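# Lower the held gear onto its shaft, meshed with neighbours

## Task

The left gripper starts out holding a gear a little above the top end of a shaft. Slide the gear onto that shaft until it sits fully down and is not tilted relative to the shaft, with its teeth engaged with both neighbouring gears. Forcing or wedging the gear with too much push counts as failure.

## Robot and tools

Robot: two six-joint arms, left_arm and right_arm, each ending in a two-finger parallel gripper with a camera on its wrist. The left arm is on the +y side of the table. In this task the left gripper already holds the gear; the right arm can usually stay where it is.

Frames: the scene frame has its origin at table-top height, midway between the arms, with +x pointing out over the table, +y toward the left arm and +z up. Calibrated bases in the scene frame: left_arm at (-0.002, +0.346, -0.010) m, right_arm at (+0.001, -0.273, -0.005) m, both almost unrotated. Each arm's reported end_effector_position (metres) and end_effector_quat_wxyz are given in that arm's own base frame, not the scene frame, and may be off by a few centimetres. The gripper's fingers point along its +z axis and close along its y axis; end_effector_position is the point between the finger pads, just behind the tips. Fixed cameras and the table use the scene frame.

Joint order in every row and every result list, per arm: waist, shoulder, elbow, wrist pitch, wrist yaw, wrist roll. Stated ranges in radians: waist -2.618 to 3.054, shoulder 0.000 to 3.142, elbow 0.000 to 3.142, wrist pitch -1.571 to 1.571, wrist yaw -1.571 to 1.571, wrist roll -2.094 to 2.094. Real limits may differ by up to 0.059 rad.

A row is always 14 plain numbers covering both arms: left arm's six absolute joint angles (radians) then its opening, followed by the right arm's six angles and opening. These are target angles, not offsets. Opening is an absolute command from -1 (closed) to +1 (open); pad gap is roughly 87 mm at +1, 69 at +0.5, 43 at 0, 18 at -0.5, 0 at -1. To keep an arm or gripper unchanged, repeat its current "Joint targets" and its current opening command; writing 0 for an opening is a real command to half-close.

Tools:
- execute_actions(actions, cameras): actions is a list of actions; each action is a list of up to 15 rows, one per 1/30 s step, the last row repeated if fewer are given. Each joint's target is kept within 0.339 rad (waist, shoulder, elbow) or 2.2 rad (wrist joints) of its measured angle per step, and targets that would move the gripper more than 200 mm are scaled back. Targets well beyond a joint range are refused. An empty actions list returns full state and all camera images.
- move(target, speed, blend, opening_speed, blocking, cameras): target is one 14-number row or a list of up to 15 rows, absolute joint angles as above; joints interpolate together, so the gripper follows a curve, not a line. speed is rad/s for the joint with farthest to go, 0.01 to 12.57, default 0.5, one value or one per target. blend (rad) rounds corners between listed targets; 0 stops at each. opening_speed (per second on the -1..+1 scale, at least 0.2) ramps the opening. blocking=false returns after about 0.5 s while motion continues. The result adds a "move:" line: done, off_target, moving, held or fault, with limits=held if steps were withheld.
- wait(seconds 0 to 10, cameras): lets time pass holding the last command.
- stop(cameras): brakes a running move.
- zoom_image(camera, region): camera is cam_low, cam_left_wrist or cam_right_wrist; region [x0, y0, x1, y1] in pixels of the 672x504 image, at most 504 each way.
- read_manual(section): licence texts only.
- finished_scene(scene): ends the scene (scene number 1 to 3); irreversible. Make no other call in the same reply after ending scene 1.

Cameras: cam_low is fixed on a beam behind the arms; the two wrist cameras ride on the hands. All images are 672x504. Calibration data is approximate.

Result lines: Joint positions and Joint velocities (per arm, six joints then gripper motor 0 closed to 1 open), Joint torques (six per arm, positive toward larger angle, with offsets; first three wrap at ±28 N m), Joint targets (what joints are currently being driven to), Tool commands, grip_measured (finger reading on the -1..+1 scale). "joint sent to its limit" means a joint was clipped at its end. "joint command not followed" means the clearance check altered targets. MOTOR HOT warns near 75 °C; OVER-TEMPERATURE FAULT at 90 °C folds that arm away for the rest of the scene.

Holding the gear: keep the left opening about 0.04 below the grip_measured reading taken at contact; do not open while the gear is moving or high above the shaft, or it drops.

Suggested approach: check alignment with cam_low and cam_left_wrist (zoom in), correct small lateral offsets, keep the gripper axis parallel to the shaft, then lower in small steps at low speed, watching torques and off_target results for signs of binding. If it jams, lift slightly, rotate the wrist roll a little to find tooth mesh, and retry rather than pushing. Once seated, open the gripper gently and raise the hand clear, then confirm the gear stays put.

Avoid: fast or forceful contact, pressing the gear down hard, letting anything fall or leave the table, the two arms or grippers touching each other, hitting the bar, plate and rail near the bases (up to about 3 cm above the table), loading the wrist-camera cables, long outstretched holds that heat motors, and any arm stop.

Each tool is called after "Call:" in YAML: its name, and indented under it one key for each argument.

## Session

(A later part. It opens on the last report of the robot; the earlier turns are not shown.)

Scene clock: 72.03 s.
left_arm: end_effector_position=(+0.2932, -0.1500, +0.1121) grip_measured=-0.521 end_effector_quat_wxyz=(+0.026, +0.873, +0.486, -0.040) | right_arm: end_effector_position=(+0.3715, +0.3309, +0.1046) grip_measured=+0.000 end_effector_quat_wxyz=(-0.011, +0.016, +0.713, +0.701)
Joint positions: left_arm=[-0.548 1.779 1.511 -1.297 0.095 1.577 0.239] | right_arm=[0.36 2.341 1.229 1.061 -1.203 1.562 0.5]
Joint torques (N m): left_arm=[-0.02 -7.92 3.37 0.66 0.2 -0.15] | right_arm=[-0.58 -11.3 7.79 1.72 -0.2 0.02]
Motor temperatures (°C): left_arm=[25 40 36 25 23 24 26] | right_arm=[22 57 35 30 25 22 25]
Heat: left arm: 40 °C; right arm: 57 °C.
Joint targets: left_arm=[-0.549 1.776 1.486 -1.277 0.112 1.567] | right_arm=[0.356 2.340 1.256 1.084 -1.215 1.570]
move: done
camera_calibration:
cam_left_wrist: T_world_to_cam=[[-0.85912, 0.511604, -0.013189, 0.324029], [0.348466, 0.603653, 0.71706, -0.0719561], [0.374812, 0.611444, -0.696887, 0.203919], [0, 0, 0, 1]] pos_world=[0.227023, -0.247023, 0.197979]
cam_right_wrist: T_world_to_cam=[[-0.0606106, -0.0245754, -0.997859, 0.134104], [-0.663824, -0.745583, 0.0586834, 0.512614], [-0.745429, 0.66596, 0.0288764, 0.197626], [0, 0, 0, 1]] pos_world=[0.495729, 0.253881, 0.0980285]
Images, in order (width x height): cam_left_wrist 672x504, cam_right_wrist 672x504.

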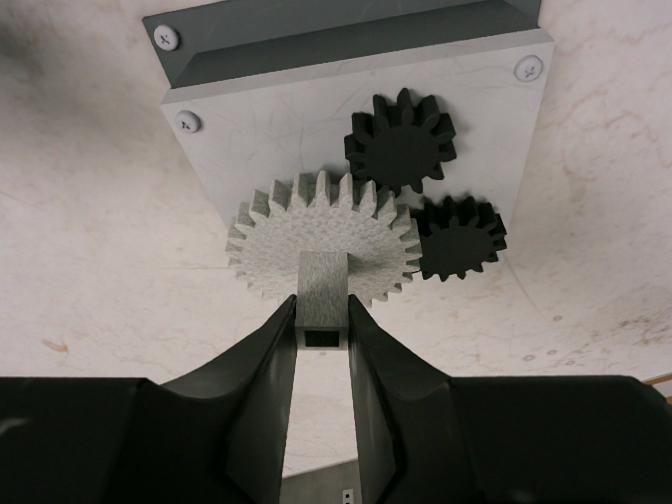

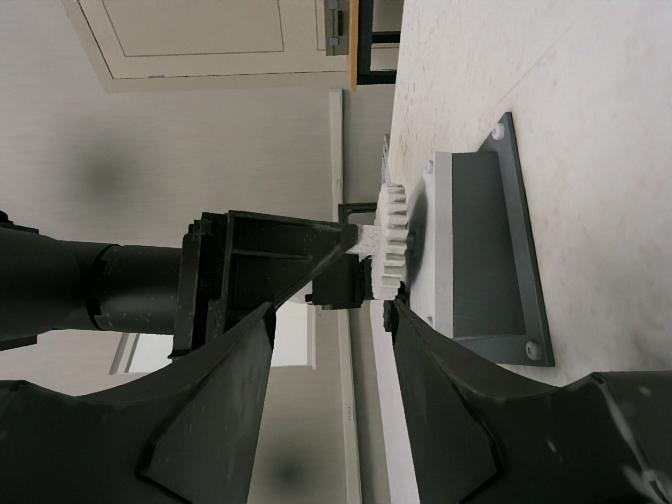

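Call:
move:
  target:
    - [-0.549,1.803,1.500,-1.279,0.112,1.560,-1,0.356,2.34,1.256,1.084,-1.215,1.57,0]
    - [-0.549,1.813,1.504,-1.278,0.112,1.500,-1,0.356,2.34,1.256,1.084,-1.215,1.57,0]
  speed: 0.07
  blend: 0.01
  cameras: ["cam_left_wrist","cam_right_wrist"]

Call:
zoom_image:
  camera: "cam_left_wrist"
  region: [340, 90, 480, 210]

Call:
zoom_image:
  camera: "cam_left_wrist"
  region: [400, 190, 520, 290]

Call:
zoom_image:
  camera: "cam_right_wrist"
  region: [340, 175, 440, 305]

Scene clock: 77.73 s.
left_arm: end_effector_position=(+0.2937, -0.1494, +0.1122) grip_measured=-0.521 end_effector_quat_wxyz=(+0.028, +0.857, +0.513, -0.036) | right_arm: end_effector_position=(+0.3715, +0.3309, +0.1046) grip_measured=+0.000 end_effector_quat_wxyz=(-0.011, +0.016, +0.713, +0.701)
Joint positions: left_arm=[-0.548 1.779 1.511 -1.286 0.091 1.514 0.239] | right_arm=[0.36 2.341 1.229 1.061 -1.203 1.562 0.5]
Joint torques (N m): left_arm=[-0.02 -4.94 4.86 0.57 0.24 -0.19] | right_arm=[-0.58 -11.3 7.77 1.72 -0.2 0.02]
Motor temperatures (°C): left_arm=[25 41 35 25 23 24 26] | right_arm=[22 58 35 30 25 22 25]
Heat: left arm: 41 °C; right arm: 58 °C.
Joint targets: left_arm=[-0.549 1.813 1.504 -1.278 0.112 1.500] | right_arm=[0.356 2.340 1.256 1.084 -1.215 1.570]
move: done
camera_calibration:
cam_left_wrist: T_world_to_cam=[[-0.889204, 0.457133, -0.0185676, 0.325551], [0.305564, 0.623601, 0.719551, -0.0572579], [0.340509, 0.634154, -0.694192, 0.216689], [0, 0, 0, 1]] pos_world=[0.233193, -0.250528, 0.197668]
cam_right_wrist: T_world_to_cam=[[-0.0606106, -0.0245754, -0.997859, 0.134104], [-0.663824, -0.745583, 0.0586834, 0.512614], [-0.745429, 0.66596, 0.0288764, 0.197626], [0, 0, 0, 1]] pos_world=[0.495729, 0.253881, 0.0980285]
Images, in order (width x height): cam_left_wrist 672x504, cam_right_wrist 672x504.

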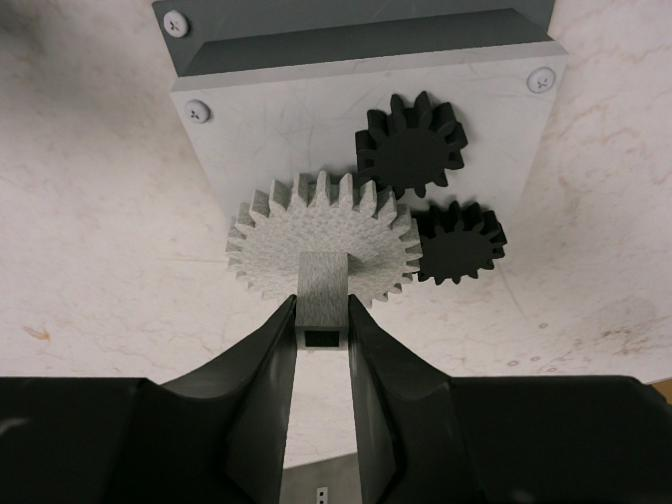

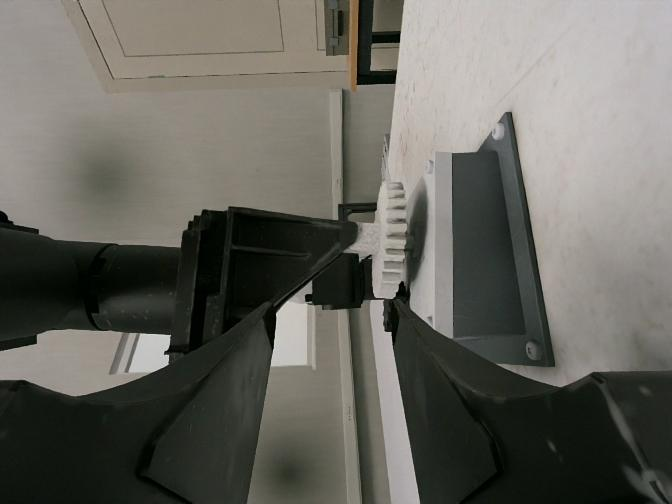

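Scaled by 3.600 from the camera's 672x504 image, which has a finer 960x720 frame.

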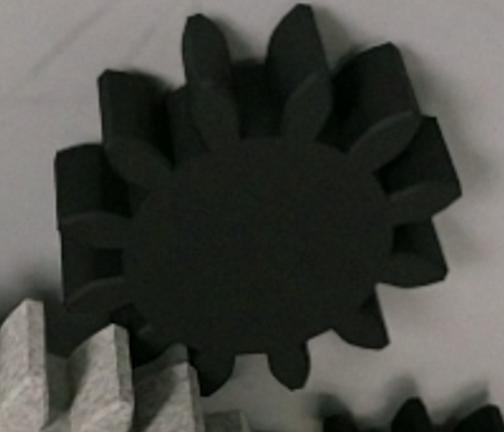

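Scaled by 4.200 from the camera's 672x504 image, which has a finer 960x720 frame.

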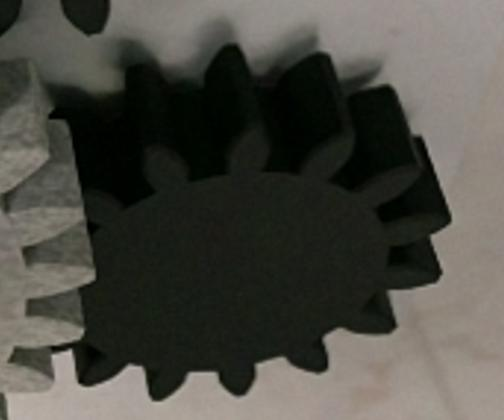

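Scaled by 3.877 from the camera's 672x504 image, which has a finer 960x720 frame.

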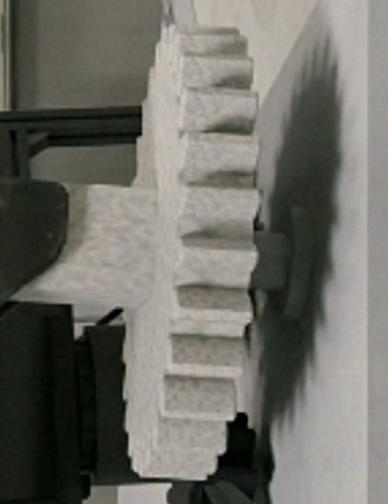

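Call:
move:
  target:
    - [-0.549,1.813,1.552,-1.322,0.112,1.495,-1,0.356,2.34,1.256,1.084,-1.215,1.57,0]
    - [-0.549,1.813,1.512,-1.290,0.112,1.494,-1,0.356,2.34,1.256,1.084,-1.215,1.57,0]
  speed: 0.1
  blend: 0.004

Scene clock: 79.77 s.
left_arm: end_effector_position=(+0.2936, -0.1503, +0.1124) grip_measured=-0.521 end_effector_quat_wxyz=(+0.024, +0.854, +0.517, -0.041) | right_arm: end_effector_position=(+0.3715, +0.3309, +0.1046) grip_measured=+0.000 end_effector_quat_wxyz=(-0.011, +0.016, +0.713, +0.701)
Joint positions: left_arm=[-0.548 1.793 1.529 -1.302 0.095 1.504 0.239] | right_arm=[0.36 2.341 1.229 1.061 -1.203 1.562 0.5]
Joint torques (N m): left_arm=[-0.02 -6.22 3.99 0.58 0.21 -0.15] | right_arm=[-0.57 -11.32 7.77 1.72 -0.2 0.02]
Motor temperatures (°C): left_arm=[25 40 35 25 23 24 26] | right_arm=[22 58 35 30 25 22 25]
Heat: left arm: 40 °C; right arm: 58 °C.
Joint targets: left_arm=[-0.549 1.813 1.512 -1.290 0.112 1.494] | right_arm=[0.356 2.340 1.256 1.084 -1.215 1.570]
move: done

Call:
move:
  target:
    - [-0.549,1.822,1.515,-1.282,0.112,1.450,-1,0.356,2.34,1.256,1.084,-1.215,1.57,0]
    - [-0.549,1.830,1.522,-1.281,0.112,1.410,-1,0.356,2.34,1.256,1.084,-1.215,1.57,0]
  speed: 0.07
  blend: 0.01
  cameras: ["cam_left_wrist","cam_right_wrist"]

Call:
zoom_image:
  camera: "cam_left_wrist"
  region: [340, 90, 480, 210]

Call:
zoom_image:
  camera: "cam_left_wrist"
  region: [400, 190, 520, 290]

Call:
zoom_image:
  camera: "cam_right_wrist"
  region: [340, 175, 440, 305]

Scene clock: 81.77 s.
left_arm: end_effector_position=(+0.2927, -0.1497, +0.1125) grip_measured=-0.521 end_effector_quat_wxyz=(+0.026, +0.833, +0.551, -0.039) | right_arm: end_effector_position=(+0.3715, +0.3309, +0.1046) grip_measured=+0.000 end_effector_quat_wxyz=(-0.011, +0.016, +0.713, +0.701)
Joint positions: left_arm=[-0.548 1.793 1.529 -1.293 0.093 1.424 0.239] | right_arm=[0.36 2.341 1.229 1.061 -1.203 1.562 0.5]
Joint torques (N m): left_arm=[-0.02 -4.86 4.79 0.61 0.23 -0.17] | right_arm=[-0.57 -11.3 7.77 1.72 -0.2 0.02]
Motor temperatures (°C): left_arm=[25 40 35 25 23 24 26] | right_arm=[22 58 35 30 25 22 25]
Heat: left arm: 40 °C; right arm: 58 °C.
Joint targets: left_arm=[-0.549 1.830 1.522 -1.281 0.112 1.410] | right_arm=[0.356 2.340 1.256 1.084 -1.215 1.570]
move: off_target (left_arm); left_arm: the shoulder is farthest, 0.037 rad from its target
camera_calibration:
cam_left_wrist: T_world_to_cam=[[-0.926688, 0.375759, -0.00732329, 0.322318], [0.256663, 0.646969, 0.718022, -0.0389919], [0.274542, 0.663503, -0.695982, 0.241287], [0, 0, 0, 1]] pos_world=[0.242453, -0.255982, 0.198289]
cam_right_wrist: T_world_to_cam=[[-0.0606106, -0.0245754, -0.997859, 0.134104], [-0.663824, -0.745583, 0.0586834, 0.512614], [-0.745429, 0.66596, 0.0288764, 0.197626], [0, 0, 0, 1]] pos_world=[0.495729, 0.253881, 0.0980285]
Images, in order (width x height): cam_left_wrist 672x504, cam_right_wrist 672x504.

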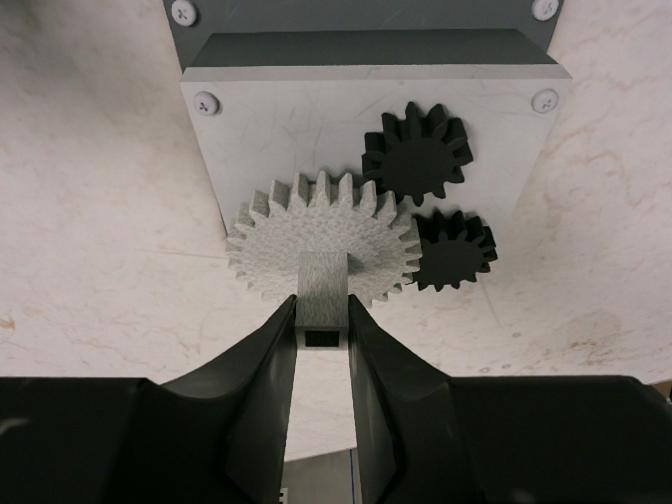

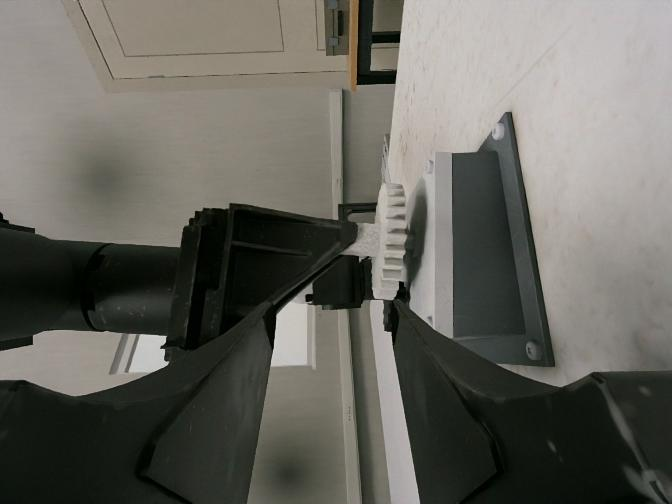

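Scaled by 3.600 from the camera's 672x504 image, which has a finer 960x720 frame.

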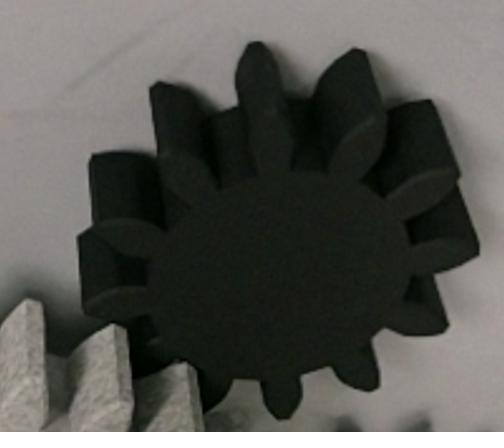

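Scaled by 4.200 from the camera's 672x504 image, which has a finer 960x720 frame.

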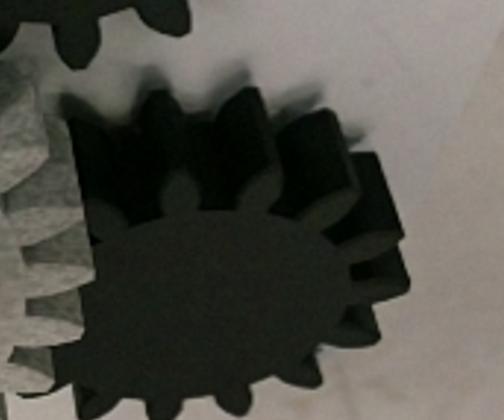

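Scaled by 3.877 from the camera's 672x504 image, which has a finer 960x720 frame.

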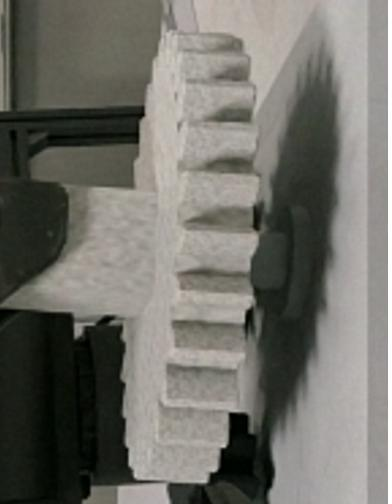

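Call:
move:
  target:
    - [-0.549,1.800,1.518,-1.281,0.112,1.480,-1,0.356,2.34,1.256,1.084,-1.215,1.57,0]
    - [-0.549,1.762,1.508,-1.281,0.112,1.550,-1,0.356,2.34,1.256,1.084,-1.215,1.57,0]
    - [-0.549,1.745,1.494,-1.280,0.112,1.626,-1,0.356,2.34,1.256,1.084,-1.215,1.57,0]
  speed: 0.09
  blend: 0.01
  cameras: ["cam_left_wrist","cam_right_wrist"]

Call:
zoom_image:
  camera: "cam_left_wrist"
  region: [340, 90, 480, 210]

Call:
zoom_image:
  camera: "cam_left_wrist"
  region: [400, 190, 520, 290]

Call:
zoom_image:
  camera: "cam_right_wrist"
  region: [340, 175, 440, 305]

Scene clock: 85.40 s.
left_arm: end_effector_position=(+0.2935, -0.1503, +0.1126) grip_measured=-0.521 end_effector_quat_wxyz=(+0.027, +0.881, +0.471, -0.039) | right_arm: end_effector_position=(+0.3715, +0.3309, +0.1046) grip_measured=+0.000 end_effector_quat_wxyz=(-0.011, +0.016, +0.713, +0.701)
Joint positions: left_arm=[-0.548 1.773 1.506 -1.296 0.096 1.612 0.239] | right_arm=[0.36 2.341 1.229 1.061 -1.203 1.562 0.5]
Joint torques (N m): left_arm=[-0.02 -9.91 4.44 0.62 0.2 0.11] | right_arm=[-0.59 -11.32 7.76 1.72 -0.2 0.02]
Motor temperatures (°C): left_arm=[25 40 35 25 23 24 26] | right_arm=[22 58 35 30 25 22 25]
Heat: left arm: 40 °C; right arm: 58 °C.
Joint targets: left_arm=[-0.549 1.745 1.494 -1.280 0.112 1.626] | right_arm=[0.356 2.340 1.256 1.084 -1.215 1.570]
move: done
camera_calibration:
cam_left_wrist: T_world_to_cam=[[-0.840453, 0.541572, -0.0184125, 0.324176], [0.366449, 0.593058, 0.716936, -0.0790851], [0.399192, 0.595804, -0.696896, 0.194867], [0, 0, 0, 1]] pos_world=[0.223646, -0.244765, 0.19847]
cam_right_wrist: T_world_to_cam=[[-0.0606106, -0.0245754, -0.997859, 0.134104], [-0.663824, -0.745583, 0.0586834, 0.512614], [-0.745429, 0.66596, 0.0288764, 0.197626], [0, 0, 0, 1]] pos_world=[0.495729, 0.253881, 0.0980285]
Images, in order (width x height): cam_left_wrist 672x504, cam_right_wrist 672x504.

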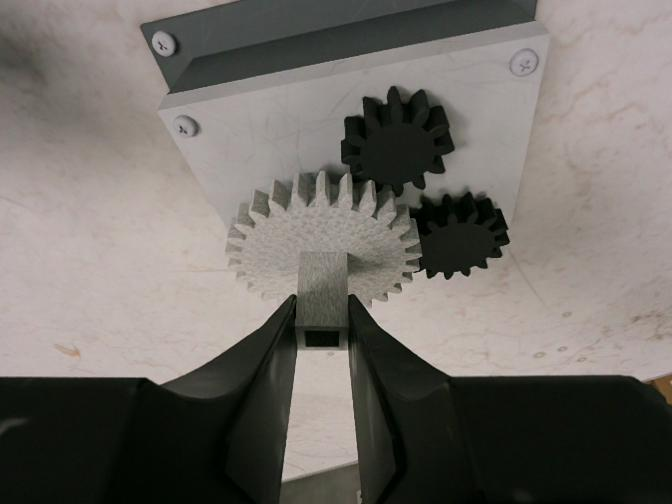

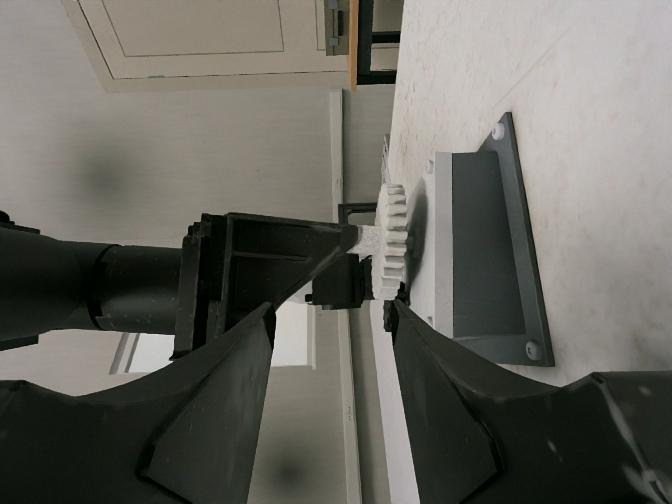

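Scaled by 3.600 from the camera's 672x504 image, which has a finer 960x720 frame.

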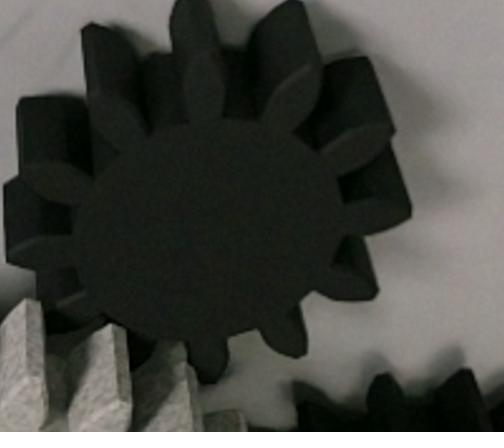

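Scaled by 4.200 from the camera's 672x504 image, which has a finer 960x720 frame.

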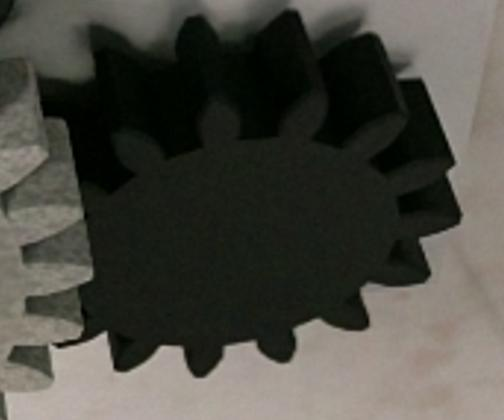

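Scaled by 3.877 from the camera's 672x504 image, which has a finer 960x720 frame.

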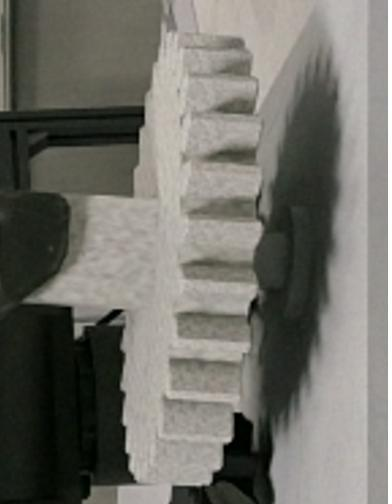

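Call:
move:
  target:
    - [-0.557,1.798,1.540,-1.320,0.116,1.610,-1,0.356,2.34,1.256,1.084,-1.215,1.57,0]
    - [-0.557,1.798,1.540,-1.320,0.116,1.580,-1,0.356,2.34,1.256,1.084,-1.215,1.57,0]
    - [-0.557,1.798,1.494,-1.280,0.116,1.580,-1,0.356,2.34,1.256,1.084,-1.215,1.57,0]
  speed: 0.1
  blend: 0.004
  cameras: ["cam_left_wrist","cam_right_wrist"]

Call:
zoom_image:
  camera: "cam_right_wrist"
  region: [340, 175, 440, 305]

Call:
zoom_image:
  camera: "cam_left_wrist"
  region: [340, 90, 480, 210]

Call:
zoom_image:
  camera: "cam_left_wrist"
  region: [400, 190, 520, 290]

Scene clock: 87.90 s.
left_arm: end_effector_position=(+0.2936, -0.1504, +0.1121) grip_measured=-0.521 end_effector_quat_wxyz=(+0.025, +0.876, +0.481, -0.041) | right_arm: end_effector_position=(+0.3715, +0.3309, +0.1046) grip_measured=+0.000 end_effector_quat_wxyz=(-0.011, +0.016, +0.713, +0.701)
Joint positions: left_arm=[-0.548 1.782 1.515 -1.301 0.096 1.59 0.239] | right_arm=[0.36 2.341 1.229 1.061 -1.203 1.562 0.5]
Joint torques (N m): left_arm=[-0.8 -6.41 3.74 0.66 0.24 -0.14] | right_arm=[-0.58 -11.3 7.79 1.72 -0.2 0.02]
Motor temperatures (°C): left_arm=[25 40 35 25 23 24 26] | right_arm=[22 59 35 30 25 22 25]
Heat: left arm: 40 °C; right arm: 59 °C.
Joint targets: left_arm=[-0.557 1.798 1.494 -1.280 0.116 1.580] | right_arm=[0.356 2.340 1.256 1.084 -1.215 1.570]
move: done
camera_calibration:
cam_left_wrist: T_world_to_cam=[[-0.852461, 0.522669, -0.0112946, 0.324117], [0.35764, 0.598788, 0.716621, -0.0751728], [0.381319, 0.606852, -0.697371, 0.201545], [0, 0, 0, 1]] pos_world=[0.226329, -0.246701, 0.198083]
cam_right_wrist: T_world_to_cam=[[-0.0606106, -0.0245754, -0.997859, 0.134104], [-0.663824, -0.745583, 0.0586834, 0.512614], [-0.745429, 0.66596, 0.0288764, 0.197626], [0, 0, 0, 1]] pos_world=[0.495729, 0.253881, 0.0980285]
Images, in order (width x height): cam_left_wrist 672x504, cam_right_wrist 672x504.

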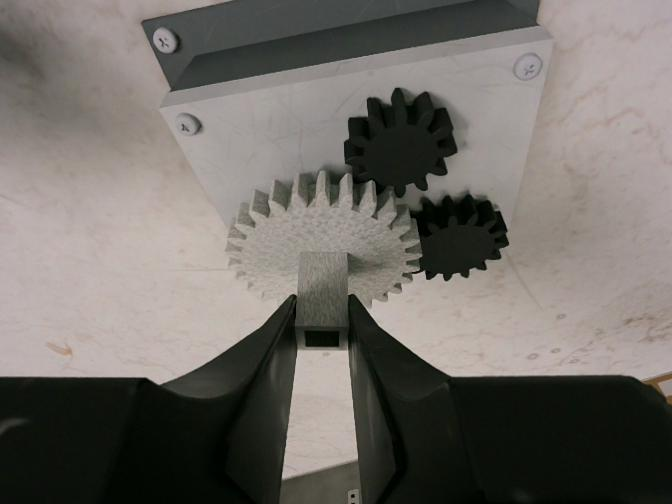

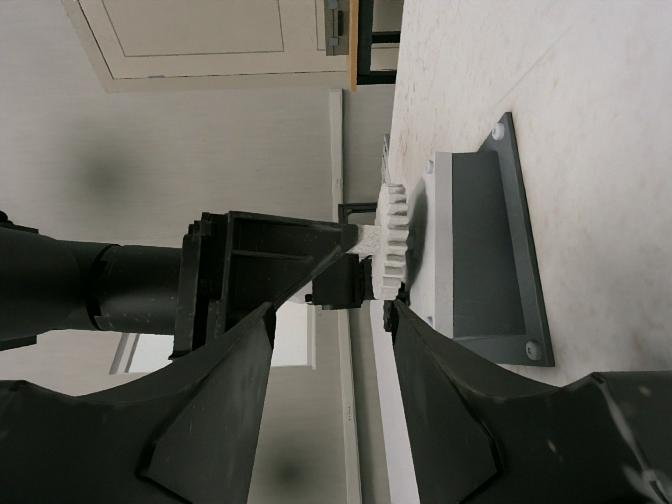

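Scaled by 3.877 from the camera's 672x504 image, which has a finer 960x720 frame.

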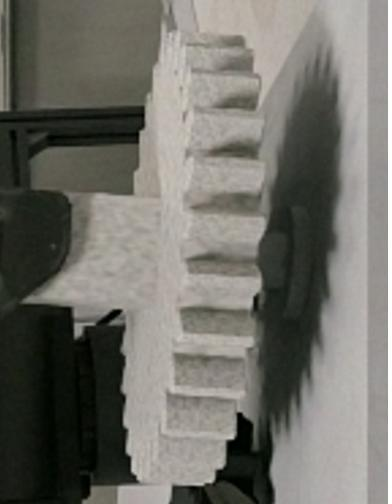

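Scaled by 3.600 from the camera's 672x504 image, which has a finer 960x720 frame.

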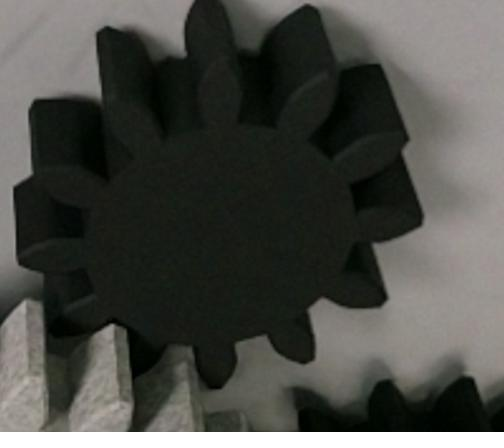

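Scaled by 4.200 from the camera's 672x504 image, which has a finer 960x720 frame.

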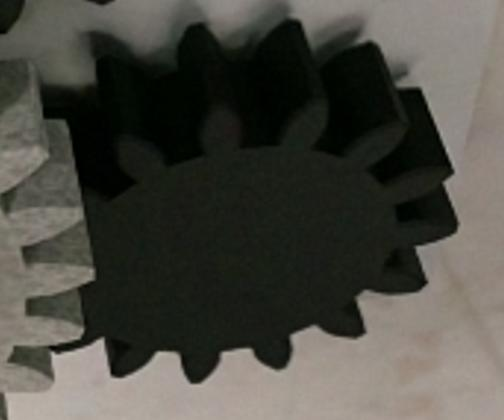

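Call:
move:
  target: [-0.562,1.798,1.484,-1.270,0.118,1.580,-1,0.356,2.34,1.256,1.084,-1.215,1.57,0]
  speed: 0.1
  cameras: ["cam_right_wrist"]

Call:
zoom_image:
  camera: "cam_right_wrist"
  region: [340, 175, 440, 305]

Scene clock: 88.70 s.
left_arm: end_effector_position=(+0.2938, -0.1503, +0.1116) grip_measured=-0.521 end_effector_quat_wxyz=(+0.024, +0.876, +0.480, -0.038) | right_arm: end_effector_position=(+0.3715, +0.3309, +0.1046) grip_measured=+0.000 end_effector_quat_wxyz=(-0.011, +0.016, +0.713, +0.701)
Joint positions: left_arm=[-0.551 1.782 1.512 -1.298 0.09 1.589 0.239] | right_arm=[0.36 2.341 1.229 1.061 -1.203 1.562 0.5]
Joint torques (N m): left_arm=[-1.06 -6.41 3.12 0.74 0.3 -0.14] | right_arm=[-0.58 -11.3 7.77 1.72 -0.2 0.02]
Motor temperatures (°C): left_arm=[25 40 35 25 23 24 26] | right_arm=[22 59 35 30 25 22 25]
Heat: left arm: 40 °C; right arm: 59 °C.
Joint targets: left_arm=[-0.562 1.798 1.484 -1.270 0.118 1.580] | right_arm=[0.356 2.340 1.256 1.084 -1.215 1.570]
move: done
camera_calibration:
cam_right_wrist: T_world_to_cam=[[-0.0606106, -0.0245754, -0.997859, 0.134104], [-0.663824, -0.745583, 0.0586834, 0.512614], [-0.745429, 0.66596, 0.0288764, 0.197626], [0, 0, 0, 1]] pos_world=[0.495729, 0.253881, 0.0980285]
Images, in order (width x height): cam_right_wrist 672x504.

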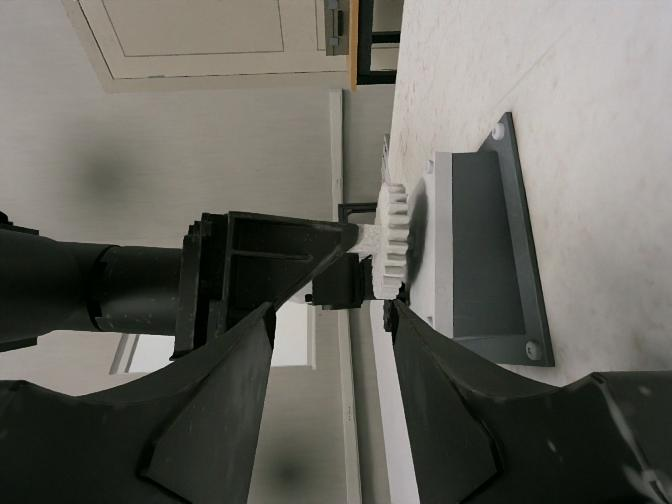

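Scaled by 3.877 from the camera's 672x504 image, which has a finer 960x720 frame.

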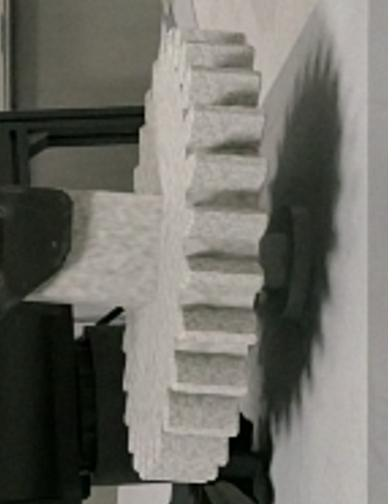

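Call:
move:
  target:
    - [-0.562,1.765,1.479,-1.270,0.118,1.640,-1,0.356,2.34,1.256,1.084,-1.215,1.57,0]
    - [-0.562,1.748,1.474,-1.270,0.118,1.680,-1,0.356,2.34,1.256,1.084,-1.215,1.57,0]
  speed: 0.08
  blend: 0.01

Scene clock: 90.67 s.
left_arm: end_effector_position=(+0.2935, -0.1506, +0.1123) grip_measured=-0.521 end_effector_quat_wxyz=(+0.028, +0.894, +0.445, -0.036) | right_arm: end_effector_position=(+0.3715, +0.3309, +0.1046) grip_measured=+0.000 end_effector_quat_wxyz=(-0.011, +0.016, +0.713, +0.701)
Joint positions: left_arm=[-0.551 1.764 1.492 -1.29 0.091 1.666 0.24] | right_arm=[0.36 2.341 1.229 1.061 -1.203 1.562 0.5]
Joint torques (N m): left_arm=[-1.05 -8.8 3.9 0.66 0.29 0.11] | right_arm=[-0.57 -11.3 7.77 1.72 -0.2 0.02]
Motor temperatures (°C): left_arm=[25 40 35 25 23 24 26] | right_arm=[22 59 36 31 25 22 25]
Heat: left arm: 40 °C; right arm: 59 °C.
Joint targets: left_arm=[-0.562 1.748 1.474 -1.270 0.118 1.680] | right_arm=[0.356 2.340 1.256 1.084 -1.215 1.570]
move: done

Call:
move:
  target:
    - [-0.562,1.737,1.463,-1.260,0.118,1.75,-1,0.356,2.34,1.256,1.084,-1.215,1.57,0]
    - [-0.562,1.727,1.453,-1.250,0.118,1.82,-1,0.356,2.34,1.256,1.084,-1.215,1.57,0]
  blend: 0.05
  speed: 0.1
  cameras: ["cam_left_wrist","cam_right_wrist"]

Scene clock: 93.23 s.
left_arm: end_effector_position=(+0.2937, -0.1511, +0.1121) grip_measured=-0.521 end_effector_quat_wxyz=(+0.029, +0.922, +0.385, -0.033) | right_arm: end_effector_position=(+0.3715, +0.3309, +0.1046) grip_measured=+0.000 end_effector_quat_wxyz=(-0.011, +0.016, +0.713, +0.701)
Joint positions: left_arm=[-0.551 1.745 1.468 -1.286 0.088 1.8 0.24] | right_arm=[0.36 2.341 1.229 1.061 -1.203 1.562 0.5]
Joint torques (N m): left_arm=[-1.05 -8.76 4.12 0.8 0.32 0.18] | right_arm=[-0.59 -11.3 7.77 1.72 -0.2 0.02]
Motor temperatures (°C): left_arm=[25 41 35 25 23 24 26] | right_arm=[22 59 36 31 25 22 25]
Heat: left arm: 41 °C; right arm: 59 °C.
Joint targets: left_arm=[-0.562 1.727 1.453 -1.250 0.118 1.820] | right_arm=[0.356 2.340 1.256 1.084 -1.215 1.570]
move: off_target (left_arm); blend cut to 0.035 rad at target 1; left_arm: the wrist pitch is farthest, 0.036 rad from its target
camera_calibration:
cam_left_wrist: T_world_to_cam=[[-0.722831, 0.690111, -0.0355337, 0.314579], [0.457108, 0.516079, 0.724372, -0.117461], [0.518235, 0.507356, -0.688493, 0.145641], [0, 0, 0, 1]] pos_world=[0.205604, -0.230367, 0.196536]
cam_right_wrist: T_world_to_cam=[[-0.0606106, -0.0245754, -0.997859, 0.134104], [-0.663824, -0.745583, 0.0586834, 0.512614], [-0.745429, 0.66596, 0.0288764, 0.197626], [0, 0, 0, 1]] pos_world=[0.495729, 0.253881, 0.0980285]
Images, in order (width x height): cam_left_wrist 672x504, cam_right_wrist 672x504.

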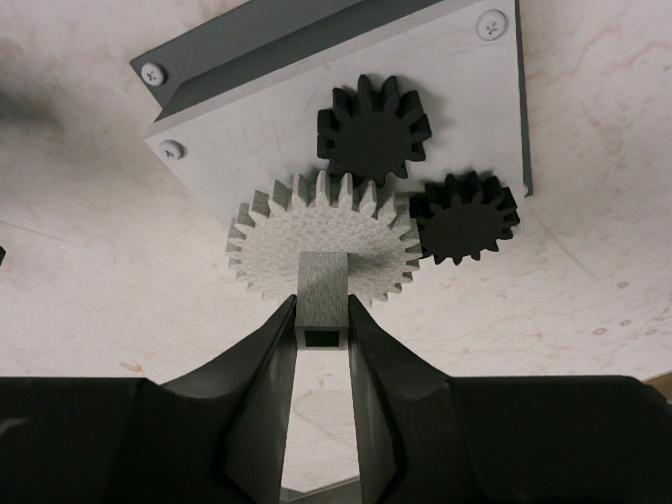

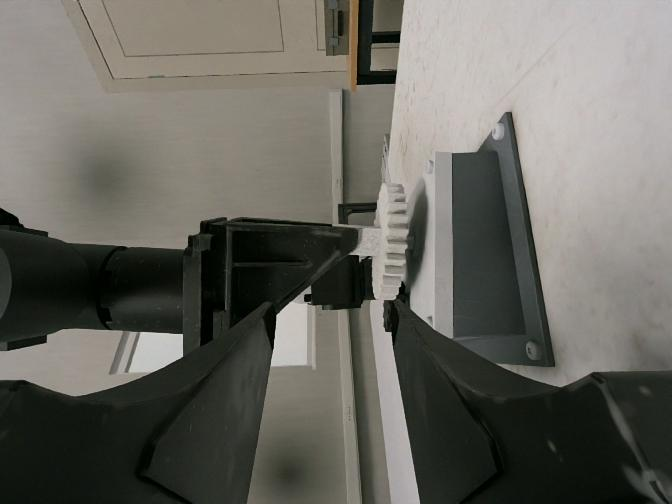

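Call:
zoom_image:
  camera: "cam_left_wrist"
  region: [290, 50, 550, 290]

Call:
zoom_image:
  camera: "cam_right_wrist"
  region: [340, 175, 440, 305]

Scaled by 1.938 from the camera's 672x504 image, which has a finer 960x720 frame.

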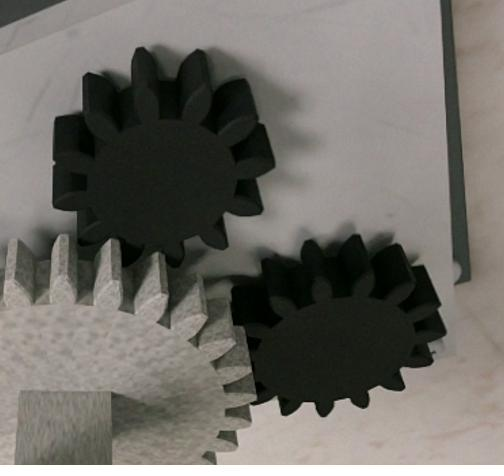

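Scaled by 3.877 from the camera's 672x504 image, which has a finer 960x720 frame.

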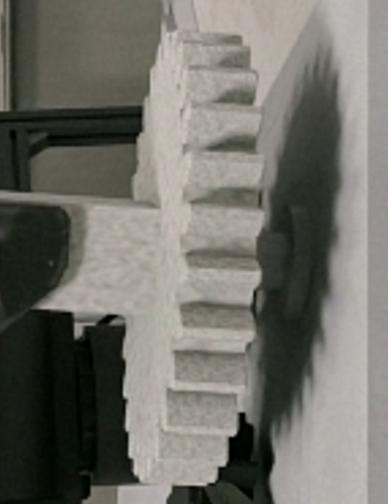

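Call:
zoom_image:
  camera: "cam_left_wrist"
  region: [310, 70, 440, 195]

Call:
zoom_image:
  camera: "cam_left_wrist"
  region: [400, 160, 530, 285]

Call:
zoom_image:
  camera: "cam_left_wrist"
  region: [310, 150, 440, 275]

Scaled by 3.877 from the camera's 672x504 image, which has a finer 960x720 frame.

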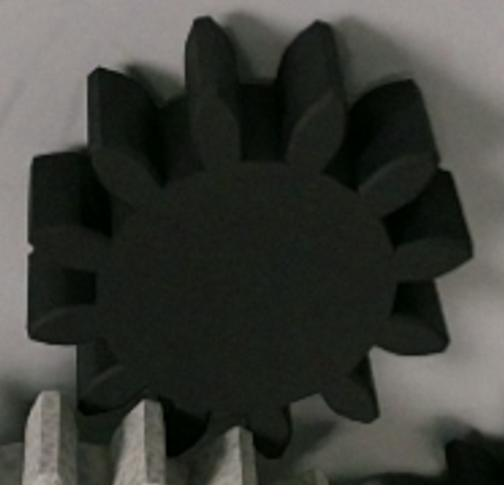

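Scaled by 3.877 from the camera's 672x504 image, which has a finer 960x720 frame.

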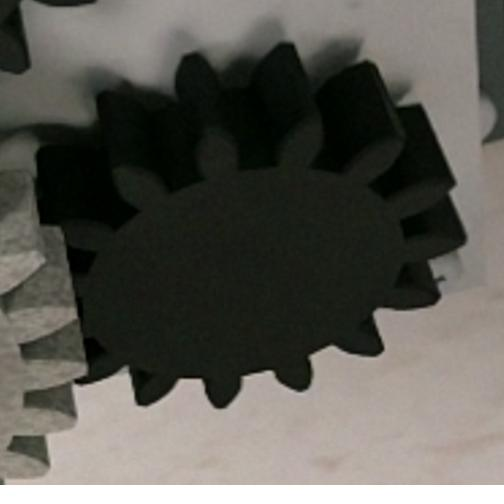

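Scaled by 3.877 from the camera's 672x504 image, which has a finer 960x720 frame.

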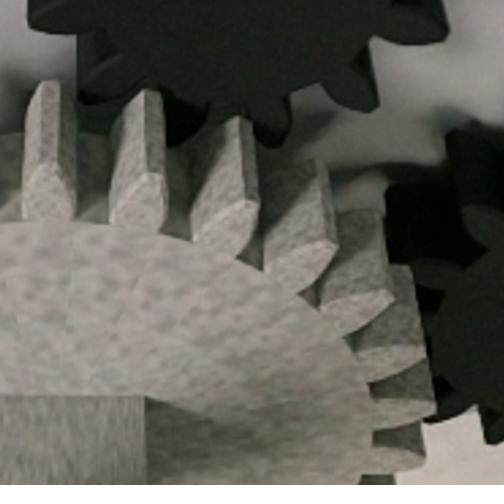

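Call:
move:
  target:
    - [-0.552,1.747,1.514,-1.322,0.118,1.80,-1,0.356,2.34,1.256,1.084,-1.215,1.57,0]
    - [-0.552,1.747,1.514,-1.322,0.118,1.754,-1,0.356,2.34,1.256,1.084,-1.215,1.57,0]
  speed: 0.12
  cameras: ["cam_right_wrist"]

Call:
zoom_image:
  camera: "cam_right_wrist"
  region: [340, 175, 440, 305]

Scene clock: 97.00 s.
left_arm: end_effector_position=(+0.2919, -0.1527, +0.1187) grip_measured=-0.521 end_effector_quat_wxyz=(+0.034, +0.915, +0.401, -0.039) | right_arm: end_effector_position=(+0.3715, +0.3309, +0.1046) grip_measured=+0.000 end_effector_quat_wxyz=(-0.011, +0.016, +0.713, +0.701)
Joint positions: left_arm=[-0.551 1.745 1.496 -1.311 0.103 1.763 0.24] | right_arm=[0.36 2.341 1.229 1.061 -1.203 1.562 0.5]
Joint torques (N m): left_arm=[-0.08 -7.16 6.8 0.35 0.2 -0.13] | right_arm=[-0.58 -11.3 7.77 1.72 -0.2 0.02]
Motor temperatures (°C): left_arm=[25 41 35 25 23 24 26] | right_arm=[22 60 36 31 25 22 25]
Heat: left arm: 41 °C; right arm: 60 °C.
Joint targets: left_arm=[-0.552 1.747 1.514 -1.322 0.118 1.754] | right_arm=[0.356 2.340 1.256 1.084 -1.215 1.570]
move: done
camera_calibration:
cam_right_wrist: T_world_to_cam=[[-0.0606106, -0.0245754, -0.997859, 0.134104], [-0.663824, -0.745583, 0.0586834, 0.512614], [-0.745429, 0.66596, 0.0288764, 0.197626], [0, 0, 0, 1]] pos_world=[0.495729, 0.253881, 0.0980285]
Images, in order (width x height): cam_right_wrist 672x504.

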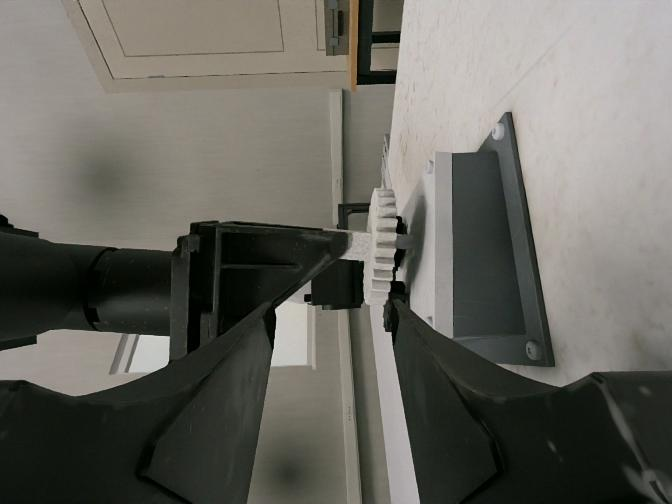

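Scaled by 3.877 from the camera's 672x504 image, which has a finer 960x720 frame.

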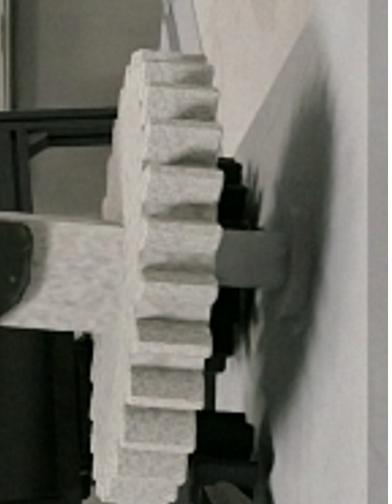

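Call:
move:
  target:
    - [-0.538,1.747,1.514,-1.322,0.106,1.754,-1,0.356,2.34,1.256,1.084,-1.215,1.57,0]
    - [-0.538,1.747,1.474,-1.295,0.106,1.754,-1,0.356,2.34,1.256,1.084,-1.215,1.57,0]
  speed: 0.08
  cameras: ["cam_right_wrist","cam_left_wrist"]

Call:
zoom_image:
  camera: "cam_right_wrist"
  region: [340, 175, 440, 305]

Scene clock: 98.83 s.
left_arm: end_effector_position=(+0.2928, -0.1510, +0.1183) grip_measured=-0.521 end_effector_quat_wxyz=(+0.034, +0.913, +0.404, -0.039) | right_arm: end_effector_position=(+0.3715, +0.3309, +0.1046) grip_measured=+0.000 end_effector_quat_wxyz=(-0.011, +0.016, +0.713, +0.701)
Joint positions: left_arm=[-0.545 1.745 1.494 -1.309 0.103 1.762 0.24] | right_arm=[0.36 2.341 1.229 1.061 -1.203 1.562 0.5]
Joint torques (N m): left_arm=[0.73 -7.16 3.77 0.59 0.08 -0.12] | right_arm=[-0.61 -11.3 7.76 1.72 -0.2 0.02]
Motor temperatures (°C): left_arm=[25 41 36 25 23 24 26] | right_arm=[22 60 36 31 25 22 25]
Heat: left arm: 41 °C; right arm: 60 °C.
Joint targets: left_arm=[-0.538 1.747 1.474 -1.295 0.106 1.754] | right_arm=[0.356 2.340 1.256 1.084 -1.215 1.570]
move: done
camera_calibration:
cam_left_wrist: T_world_to_cam=[[-0.752225, 0.657834, -0.0375698, 0.31803], [0.440512, 0.544486, 0.713782, -0.11117], [0.490006, 0.520375, -0.69936, 0.161918], [0, 0, 0, 1]] pos_world=[0.208861, -0.232938, 0.204538]
cam_right_wrist: T_world_to_cam=[[-0.0606106, -0.0245754, -0.997859, 0.134104], [-0.663824, -0.745583, 0.0586834, 0.512614], [-0.745429, 0.66596, 0.0288764, 0.197626], [0, 0, 0, 1]] pos_world=[0.495729, 0.253881, 0.0980285]
Images, in order (width x height): cam_left_wrist 672x504, cam_right_wrist 672x504.

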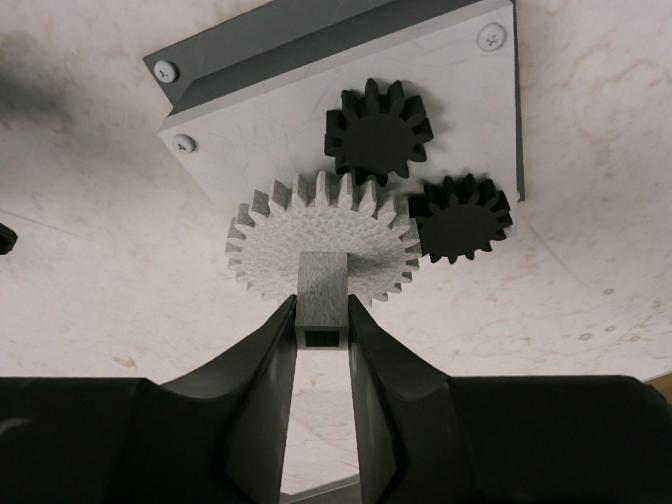

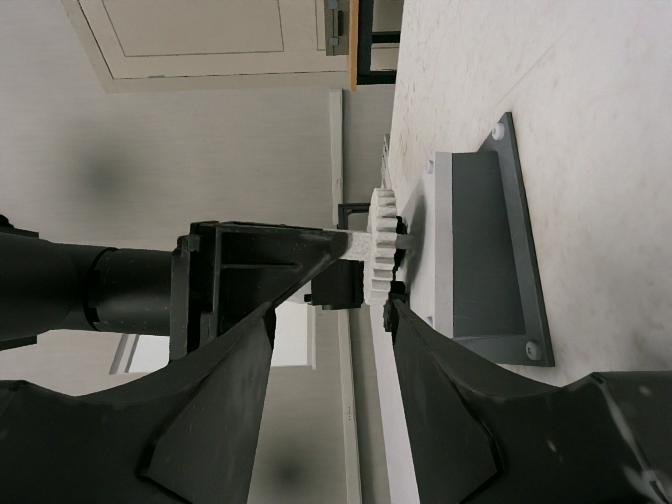

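Scaled by 3.877 from the camera's 672x504 image, which has a finer 960x720 frame.

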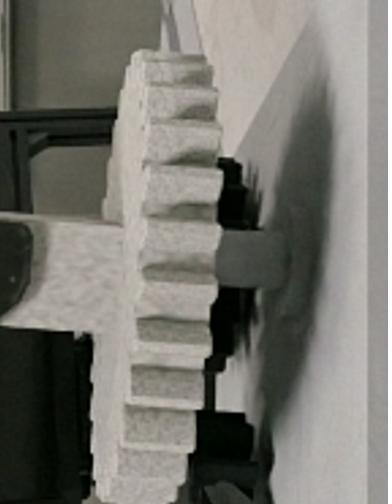

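Call:
move:
  target:
    - [-0.538,1.747,1.526,-1.328,0.106,1.754,-1,0.356,2.34,1.256,1.084,-1.215,1.57,0]
    - [-0.566,1.749,1.526,-1.328,0.055,1.754,-1,0.356,2.34,1.256,1.084,-1.215,1.57,0]
  speed: 0.12
  cameras: ["cam_right_wrist","cam_left_wrist"]

Call:
zoom_image:
  camera: "cam_right_wrist"
  region: [340, 175, 440, 305]

Scene clock: 101.47 s.
left_arm: end_effector_position=(+0.2961, -0.1507, +0.1222) grip_measured=-0.521 end_effector_quat_wxyz=(+0.027, +0.916, +0.399, -0.021) | right_arm: end_effector_position=(+0.3715, +0.3309, +0.1046) grip_measured=+0.000 end_effector_quat_wxyz=(-0.011, +0.016, +0.713, +0.701)
Joint positions: left_arm=[-0.559 1.745 1.506 -1.311 0.066 1.761 0.24] | right_arm=[0.36 2.341 1.229 1.061 -1.203 1.562 0.5]
Joint torques (N m): left_arm=[-0.65 -7.02 6.98 0.32 -0.07 -0.12] | right_arm=[-0.58 -11.3 7.77 1.72 -0.2 0.02]
Motor temperatures (°C): left_arm=[25 41 36 25 23 24 26] | right_arm=[22 60 36 31 25 22 25]
Heat: left arm: 41 °C; right arm: 60 °C.
Joint targets: left_arm=[-0.566 1.749 1.526 -1.328 0.055 1.754] | right_arm=[0.356 2.340 1.256 1.084 -1.215 1.570]
move: done
camera_calibration:
cam_left_wrist: T_world_to_cam=[[-0.742945, 0.668146, -0.0401794, 0.3196], [0.427569, 0.519906, 0.739515, -0.118557], [0.514994, 0.53224, -0.671939, 0.153889], [0, 0, 0, 1]] pos_world=[0.208885, -0.233807, 0.20392]
cam_right_wrist: T_world_to_cam=[[-0.0606106, -0.0245754, -0.997859, 0.134104], [-0.663824, -0.745583, 0.0586834, 0.512614], [-0.745429, 0.66596, 0.0288764, 0.197626], [0, 0, 0, 1]] pos_world=[0.495729, 0.253881, 0.0980285]
Images, in order (width x height): cam_left_wrist 672x504, cam_right_wrist 672x504.

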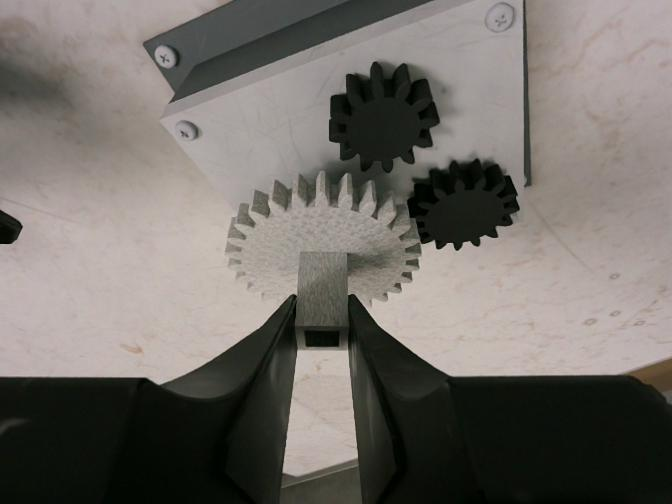

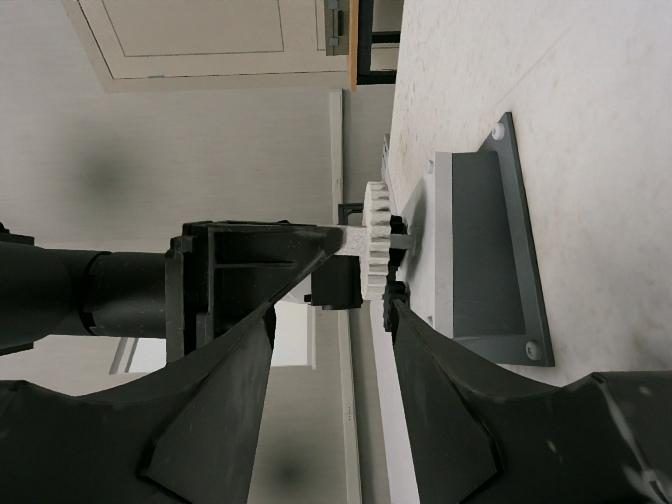

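Scaled by 3.877 from the camera's 672x504 image, which has a finer 960x720 frame.

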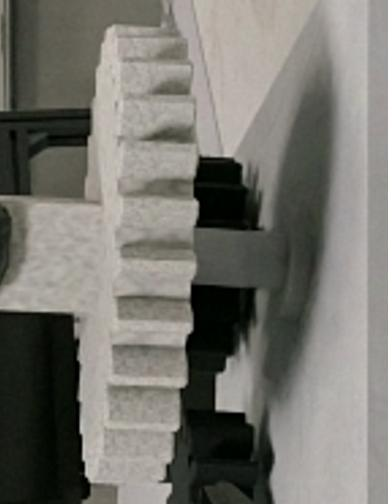

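Call:
move:
  target: [-0.566,1.749,1.482,-1.320,0.055,1.754,-1,0.356,2.34,1.256,1.084,-1.215,1.57,0]
  speed: 0.1
  cameras: ["cam_right_wrist"]

Call:
zoom_image:
  camera: "cam_right_wrist"
  region: [340, 175, 440, 305]

Scene clock: 102.73 s.
left_arm: end_effector_position=(+0.2928, -0.1485, +0.1182) grip_measured=-0.521 end_effector_quat_wxyz=(+0.020, +0.916, +0.399, -0.026) | right_arm: end_effector_position=(+0.3715, +0.3309, +0.1046) grip_measured=+0.000 end_effector_quat_wxyz=(-0.011, +0.016, +0.713, +0.701)
Joint positions: left_arm=[-0.559 1.745 1.49 -1.311 0.065 1.761 0.24] | right_arm=[0.36 2.341 1.229 1.061 -1.203 1.562 0.5]
Joint torques (N m): left_arm=[-0.65 -6.98 4.7 0.36 -0.08 -0.12] | right_arm=[-0.58 -11.3 7.77 1.72 -0.2 0.02]
Motor temperatures (°C): left_arm=[25 41 36 25 23 24 26] | right_arm=[22 60 36 31 25 22 25]
Heat: left arm: 41 °C; right arm: 60 °C.
Joint targets: left_arm=[-0.566 1.749 1.482 -1.320 0.055 1.754] | right_arm=[0.356 2.340 1.256 1.084 -1.215 1.570]
move: done
camera_calibration:
cam_right_wrist: T_world_to_cam=[[-0.0606106, -0.0245754, -0.997859, 0.134104], [-0.663824, -0.745583, 0.0586834, 0.512614], [-0.745429, 0.66596, 0.0288764, 0.197626], [0, 0, 0, 1]] pos_world=[0.495729, 0.253881, 0.0980285]
Images, in order (width x height): cam_right_wrist 672x504.

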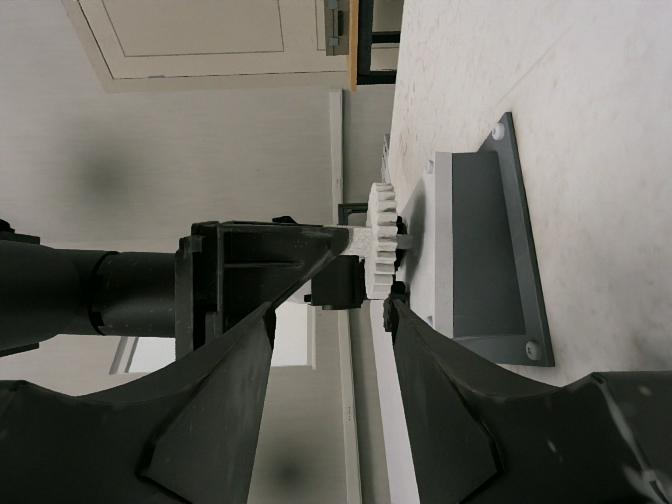

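Scaled by 3.877 from the camera's 672x504 image, which has a finer 960x720 frame.

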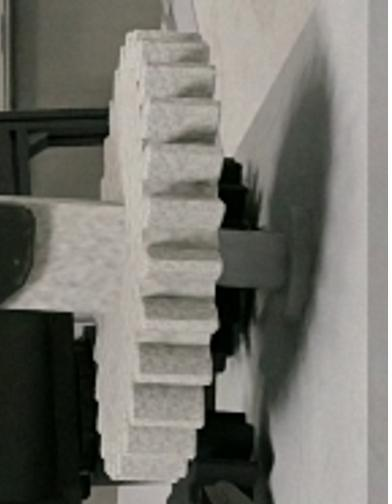

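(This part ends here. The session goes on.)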